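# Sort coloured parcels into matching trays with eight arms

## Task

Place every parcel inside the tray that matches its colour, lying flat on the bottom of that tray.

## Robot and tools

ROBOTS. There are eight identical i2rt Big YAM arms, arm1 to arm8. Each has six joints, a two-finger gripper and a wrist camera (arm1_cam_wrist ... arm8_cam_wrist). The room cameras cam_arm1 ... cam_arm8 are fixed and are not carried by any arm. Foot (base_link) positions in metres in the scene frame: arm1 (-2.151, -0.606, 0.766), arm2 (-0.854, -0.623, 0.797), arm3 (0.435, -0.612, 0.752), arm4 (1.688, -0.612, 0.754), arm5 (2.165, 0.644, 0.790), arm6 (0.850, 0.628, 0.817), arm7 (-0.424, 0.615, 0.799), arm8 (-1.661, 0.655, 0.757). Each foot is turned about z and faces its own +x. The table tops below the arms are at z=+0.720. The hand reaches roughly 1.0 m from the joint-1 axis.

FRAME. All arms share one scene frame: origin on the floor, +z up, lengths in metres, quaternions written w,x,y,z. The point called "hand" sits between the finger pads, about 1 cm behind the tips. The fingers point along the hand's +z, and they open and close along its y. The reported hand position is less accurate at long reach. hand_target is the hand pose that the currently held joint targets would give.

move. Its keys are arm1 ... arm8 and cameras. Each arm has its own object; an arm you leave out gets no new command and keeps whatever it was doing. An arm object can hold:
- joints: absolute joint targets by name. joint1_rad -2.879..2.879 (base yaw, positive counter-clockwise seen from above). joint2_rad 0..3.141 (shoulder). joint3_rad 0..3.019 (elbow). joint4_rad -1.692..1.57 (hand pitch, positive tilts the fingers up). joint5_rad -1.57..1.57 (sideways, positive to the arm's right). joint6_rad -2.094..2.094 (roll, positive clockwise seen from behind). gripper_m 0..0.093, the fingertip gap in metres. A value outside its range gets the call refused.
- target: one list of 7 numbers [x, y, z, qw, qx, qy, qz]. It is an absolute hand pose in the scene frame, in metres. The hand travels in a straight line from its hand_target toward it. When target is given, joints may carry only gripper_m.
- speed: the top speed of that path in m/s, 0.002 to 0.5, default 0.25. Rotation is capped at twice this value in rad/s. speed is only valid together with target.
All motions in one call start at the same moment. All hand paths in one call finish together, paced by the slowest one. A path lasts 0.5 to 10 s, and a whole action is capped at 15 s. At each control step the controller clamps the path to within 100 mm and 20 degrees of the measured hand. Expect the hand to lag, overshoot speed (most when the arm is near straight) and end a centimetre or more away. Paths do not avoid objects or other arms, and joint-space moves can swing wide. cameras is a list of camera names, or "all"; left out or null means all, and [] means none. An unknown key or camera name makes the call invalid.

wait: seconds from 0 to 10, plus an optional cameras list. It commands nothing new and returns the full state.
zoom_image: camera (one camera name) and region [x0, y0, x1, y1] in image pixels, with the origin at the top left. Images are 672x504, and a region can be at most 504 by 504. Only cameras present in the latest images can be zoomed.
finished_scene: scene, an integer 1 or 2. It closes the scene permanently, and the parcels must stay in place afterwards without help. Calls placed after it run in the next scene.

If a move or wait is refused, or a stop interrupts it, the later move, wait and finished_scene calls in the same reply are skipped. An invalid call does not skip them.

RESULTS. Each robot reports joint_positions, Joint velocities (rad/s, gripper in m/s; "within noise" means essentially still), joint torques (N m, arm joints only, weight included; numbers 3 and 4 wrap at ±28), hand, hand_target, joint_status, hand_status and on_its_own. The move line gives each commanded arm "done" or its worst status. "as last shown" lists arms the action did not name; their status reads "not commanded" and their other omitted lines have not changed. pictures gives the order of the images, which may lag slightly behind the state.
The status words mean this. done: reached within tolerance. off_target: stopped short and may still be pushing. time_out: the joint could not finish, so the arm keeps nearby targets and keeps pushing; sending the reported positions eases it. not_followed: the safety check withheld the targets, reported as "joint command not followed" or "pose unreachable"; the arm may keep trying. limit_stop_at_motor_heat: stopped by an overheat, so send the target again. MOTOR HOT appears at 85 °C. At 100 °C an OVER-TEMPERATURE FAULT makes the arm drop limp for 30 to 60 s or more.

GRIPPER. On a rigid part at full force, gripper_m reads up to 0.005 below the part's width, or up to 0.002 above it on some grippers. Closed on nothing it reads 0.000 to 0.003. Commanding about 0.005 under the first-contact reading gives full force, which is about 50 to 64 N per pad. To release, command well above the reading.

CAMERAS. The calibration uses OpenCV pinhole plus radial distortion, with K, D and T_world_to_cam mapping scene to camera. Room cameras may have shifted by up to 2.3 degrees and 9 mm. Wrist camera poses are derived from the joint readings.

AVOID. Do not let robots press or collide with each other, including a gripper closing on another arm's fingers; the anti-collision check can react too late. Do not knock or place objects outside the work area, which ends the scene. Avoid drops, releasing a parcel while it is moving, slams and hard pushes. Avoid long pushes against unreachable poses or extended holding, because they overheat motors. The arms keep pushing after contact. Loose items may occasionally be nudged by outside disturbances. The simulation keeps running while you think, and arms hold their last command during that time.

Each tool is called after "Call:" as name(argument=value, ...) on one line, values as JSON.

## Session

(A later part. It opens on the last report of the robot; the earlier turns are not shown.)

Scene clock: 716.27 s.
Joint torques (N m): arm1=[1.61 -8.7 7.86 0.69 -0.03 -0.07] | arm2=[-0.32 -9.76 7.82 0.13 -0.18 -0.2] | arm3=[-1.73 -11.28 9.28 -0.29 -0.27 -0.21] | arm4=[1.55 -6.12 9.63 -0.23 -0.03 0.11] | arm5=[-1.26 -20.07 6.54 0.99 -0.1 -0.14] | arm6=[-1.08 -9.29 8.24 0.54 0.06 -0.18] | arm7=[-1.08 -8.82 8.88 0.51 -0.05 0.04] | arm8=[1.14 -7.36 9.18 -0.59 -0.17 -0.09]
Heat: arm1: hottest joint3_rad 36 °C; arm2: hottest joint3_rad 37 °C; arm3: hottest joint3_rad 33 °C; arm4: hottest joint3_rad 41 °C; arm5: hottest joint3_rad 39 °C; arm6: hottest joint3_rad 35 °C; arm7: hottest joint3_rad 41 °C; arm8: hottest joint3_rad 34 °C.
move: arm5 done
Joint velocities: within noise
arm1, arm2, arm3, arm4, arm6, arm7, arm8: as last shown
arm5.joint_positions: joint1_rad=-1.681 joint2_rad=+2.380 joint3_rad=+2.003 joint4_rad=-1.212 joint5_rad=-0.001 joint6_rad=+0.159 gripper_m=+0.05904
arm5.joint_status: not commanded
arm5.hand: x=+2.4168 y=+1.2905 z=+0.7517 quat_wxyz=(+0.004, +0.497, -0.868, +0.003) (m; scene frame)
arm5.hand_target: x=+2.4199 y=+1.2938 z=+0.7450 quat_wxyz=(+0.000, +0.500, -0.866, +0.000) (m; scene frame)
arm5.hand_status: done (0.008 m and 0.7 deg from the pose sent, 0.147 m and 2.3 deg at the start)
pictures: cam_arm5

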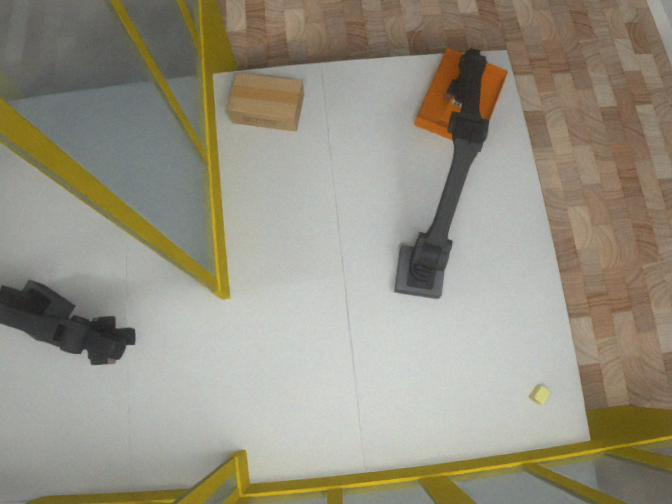

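Call:
move(arm5={"joints":{"gripper_m":0.088}}, cameras=[])

Call:
move(arm5={"target":[2.415,1.285,0.92,0,0.5,-0.866,0],"speed":0.3}, cameras=[])

Call:
move(arm5={"target":[2.306,1.02,1.0,0,0.5,-0.866,0],"speed":0.5}, cameras=["cam_arm5","cam_arm1","cam_arm3","cam_arm7"])

Call:
zoom_image(camera="cam_arm5", region=[390, 30, 540, 180])

Call:
zoom_image(camera="cam_arm7", region=[320, 40, 450, 170])

Scene clock: 724.77 s.
Joint torques (N m): arm1=[1.55 -8.7 7.87 0.59 -0.04 -0.08] | arm2=[-0.32 -9.76 7.82 0.13 -0.17 -0.21] | arm3=[-1.85 -11.22 9.22 -0.28 -0.27 -0.22] | arm4=[1.55 -6.12 9.63 -0.23 -0.04 0.11] | arm5=[-0.79 -19.19 6.57 0.66 -0.11 -0.12] | arm6=[-1.08 -9.29 8.25 0.54 0.06 -0.18] | arm7=[-1.03 -9.05 8.92 0.55 -0.06 0.04] | arm8=[1.08 -7.47 9.13 -0.51 -0.17 -0.09]
Heat: arm1: hottest joint3_rad 36 °C; arm2: hottest joint3_rad 37 °C; arm3: hottest joint3_rad 33 °C; arm4: hottest joint3_rad 41 °C; arm5: hottest joint3_rad 39 °C; arm6: hottest joint3_rad 35 °C; arm7: hottest joint3_rad 41 °C; arm8: hottest joint3_rad 34 °C.
move: arm5 done
Joint velocities: within noise
arm1.joint_positions: joint1_rad=-1.531 joint2_rad=+1.372 joint3_rad=+1.289 joint4_rad=-1.489 joint5_rad=+0.010 joint6_rad=-0.232 gripper_m=+0.08489
arm1.joint_status: not commanded
arm1.hand: x=-2.3017 y=-0.9681 z=+1.0067 quat_wxyz=(+0.000, -0.759, -0.651, +0.004) (m; scene frame)
arm1.hand_target: x=-2.3000 y=-0.9699 z=+1.0000 quat_wxyz=(+0.000, -0.755, -0.656, +0.000) (m; scene frame)
arm1.hand_status: not commanded
arm2, arm3, arm4, arm7, arm8: as last shown
arm5.joint_positions: joint1_rad=-1.683 joint2_rad=+2.380 joint3_rad=+2.003 joint4_rad=-1.206 joint5_rad=-0.001 joint6_rad=+0.158 gripper_m=+0.08783
arm5.joint_status: all done
arm5.hand: x=+2.4185 y=+1.2914 z=+0.7517 quat_wxyz=(+0.002, +0.497, -0.868, +0.001) (m; scene frame)
arm5.hand_target: x=+2.4198 y=+1.2938 z=+0.7450 quat_wxyz=(+0.000, +0.500, -0.866, +0.000) (m; scene frame)
arm5.hand_status: not commanded
arm6.joint_positions: joint1_rad=+0.244 joint2_rad=+1.420 joint3_rad=+1.174 joint4_rad=-1.354 joint5_rad=-0.001 joint6_rad=-0.371 gripper_m=+0.08487
arm6.joint_status: not commanded
arm6.hand: x=+1.2185 y=+0.4837 z=+0.9933 quat_wxyz=(+0.014, -0.001, -1.000, -0.006) (m; scene frame)
arm6.hand_target: x=+1.2200 y=+0.4801 z=+1.0001 quat_wxyz=(+0.000, +0.000, -1.000, +0.000) (m; scene frame)
arm6.hand_status: not commanded
pictures: none
No camera images: "cameras" was empty.

Scene clock: 726.37 s.
Joint torques (N m): arm1=[1.73 -8.76 7.88 0.77 -0.03 -0.08] | arm2=[-0.32 -9.76 7.82 0.14 -0.18 -0.2] | arm3=[-1.67 -11.16 9.28 -0.28 -0.28 -0.21] | arm4=[1.55 -6.12 9.63 -0.24 -0.04 0.11] | arm5=[-0.62 -19.19 9.99 -0.35 -0.12 -0.13] | arm6=[-1.08 -9.35 8.25 0.54 0.06 -0.18] | arm7=[-0.97 -8.82 8.84 0.57 -0.04 0.03] | arm8=[1.08 -7.36 9.11 -0.55 -0.18 -0.11]
Heat: arm1: hottest joint3_rad 36 °C; arm2: hottest joint3_rad 37 °C; arm3: hottest joint3_rad 33 °C; arm4: hottest joint3_rad 41 °C; arm5: hottest joint3_rad 39 °C; arm6: hottest joint3_rad 35 °C; arm7: hottest joint3_rad 41 °C; arm8: hottest joint3_rad 34 °C.
move: arm5 off_target
Joint velocities: within noise
arm1, arm2, arm3, arm4, arm6, arm7, arm8: as last shown
arm5.joint_positions: joint1_rad=-1.683 joint2_rad=+2.226 joint3_rad=+2.140 joint4_rad=-1.523 joint5_rad=-0.001 joint6_rad=+0.158 gripper_m=+0.08789
arm5.joint_status: not commanded
arm5.hand: x=+2.4116 y=+1.2743 z=+0.9063 quat_wxyz=(+0.012, +0.497, -0.868, +0.010) (m; scene frame)
arm5.hand_target: x=+2.4147 y=+1.2844 z=+0.9201 quat_wxyz=(+0.000, +0.500, -0.866, +0.000) (m; scene frame)
arm5.hand_status: off_target (0.018 m and 1.8 deg from the pose sent, 0.168 m and 0.5 deg at the start; pose on its path clipped on 9 of 48 steps)
pictures: none
No camera images: "cameras" was empty.

Scene clock: 727.97 s.
Joint torques (N m): arm1=[1.38 -8.59 7.91 0.68 -0.03 -0.07] | arm2=[-0.32 -9.76 7.82 0.14 -0.17 -0.21] | arm3=[-1.79 -11.22 9.29 -0.27 -0.27 -0.21] | arm4=[1.55 -6.12 9.63 -0.23 -0.03 0.11] | arm5=[0.56 -8.35 7.04 0.16 -0.12 -0.02] | arm6=[-1.08 -9.35 8.23 0.53 0.06 -0.18] | arm7=[-1.03 -8.88 8.92 0.61 -0.05 0.03] | arm8=[1.03 -7.59 9.16 -0.58 -0.19 -0.11]
Heat: arm1: hottest joint3_rad 36 °C; arm2: hottest joint3_rad 37 °C; arm3: hottest joint3_rad 33 °C; arm4: hottest joint3_rad 41 °C; arm5: hottest joint3_rad 39 °C; arm6: hottest joint3_rad 35 °C; arm7: hottest joint3_rad 41 °C; arm8: hottest joint3_rad 34 °C.
move: arm5 done
Joint velocities: within noise
arm1, arm2, arm3, arm4, arm6, arm7, arm8: as last shown
arm5.joint_positions: joint1_rad=-1.677 joint2_rad=+1.405 joint3_rad=+1.238 joint4_rad=-1.408 joint5_rad=-0.001 joint6_rad=+0.158 gripper_m=+0.08789
arm5.joint_status: not commanded
arm5.hand: x=+2.3083 y=+1.0179 z=+0.9989 quat_wxyz=(-0.001, +0.499, -0.866, -0.001) (m; scene frame)
arm5.hand_target: x=+2.3059 y=+1.0200 z=+0.9999 quat_wxyz=(+0.000, +0.500, -0.866, +0.000) (m; scene frame)
arm5.hand_status: done (0.003 m and 0.2 deg from the pose sent, 0.291 m and 1.8 deg at the start; pose on its path clipped on 10 of 48 steps)
pictures: cam_arm1, cam_arm3, cam_arm5, cam_arm7

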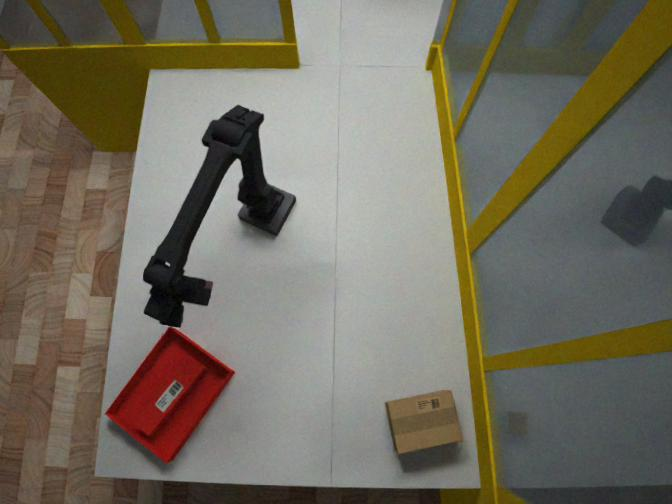

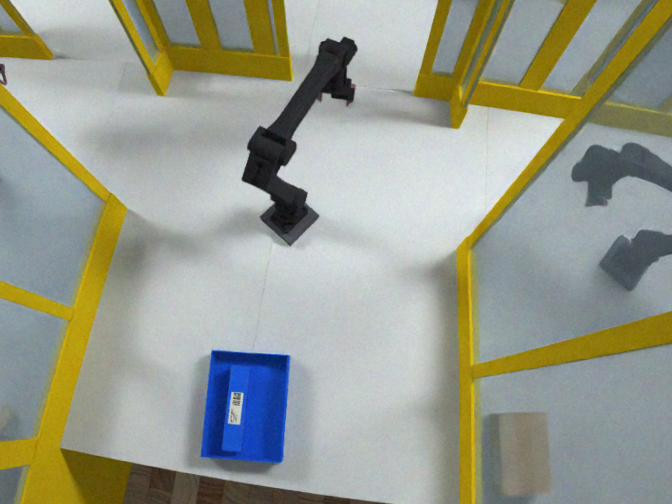

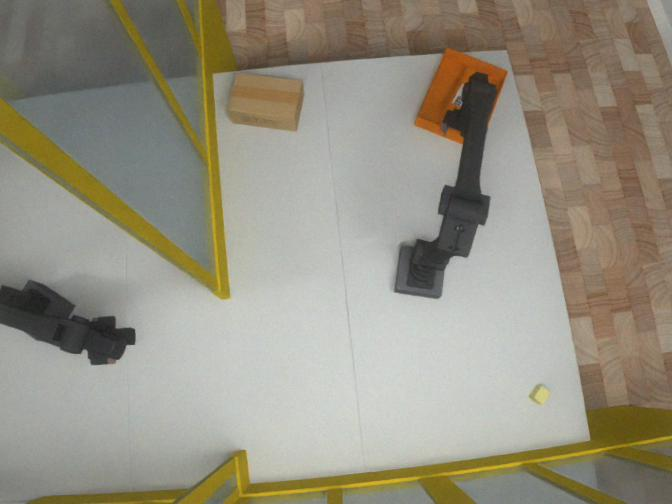

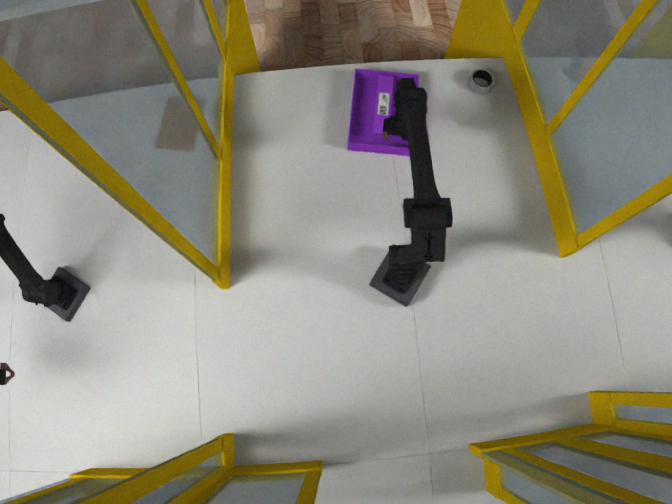

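Scaled by 3.360.

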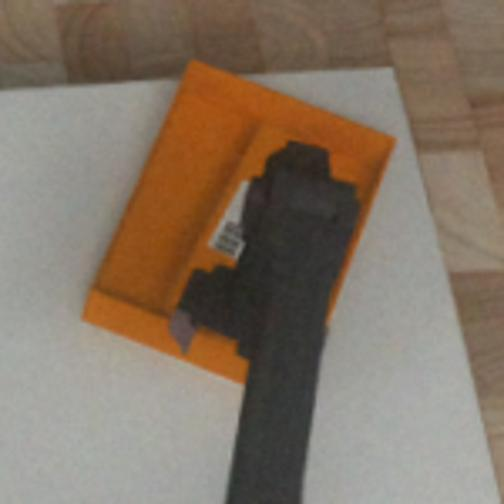

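Scaled by 3.877.

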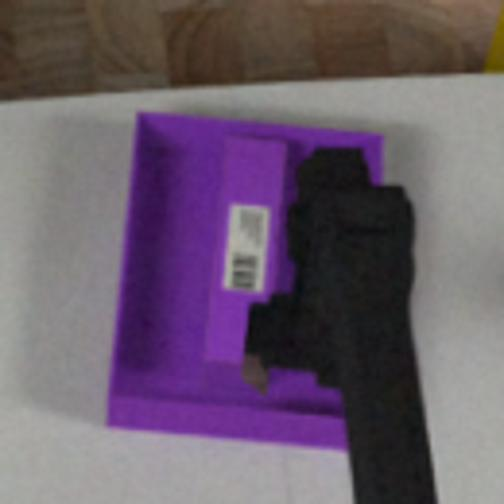

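All flat in trays.

Call:
finished_scene(scene=1)

The scene is finished: the task was done.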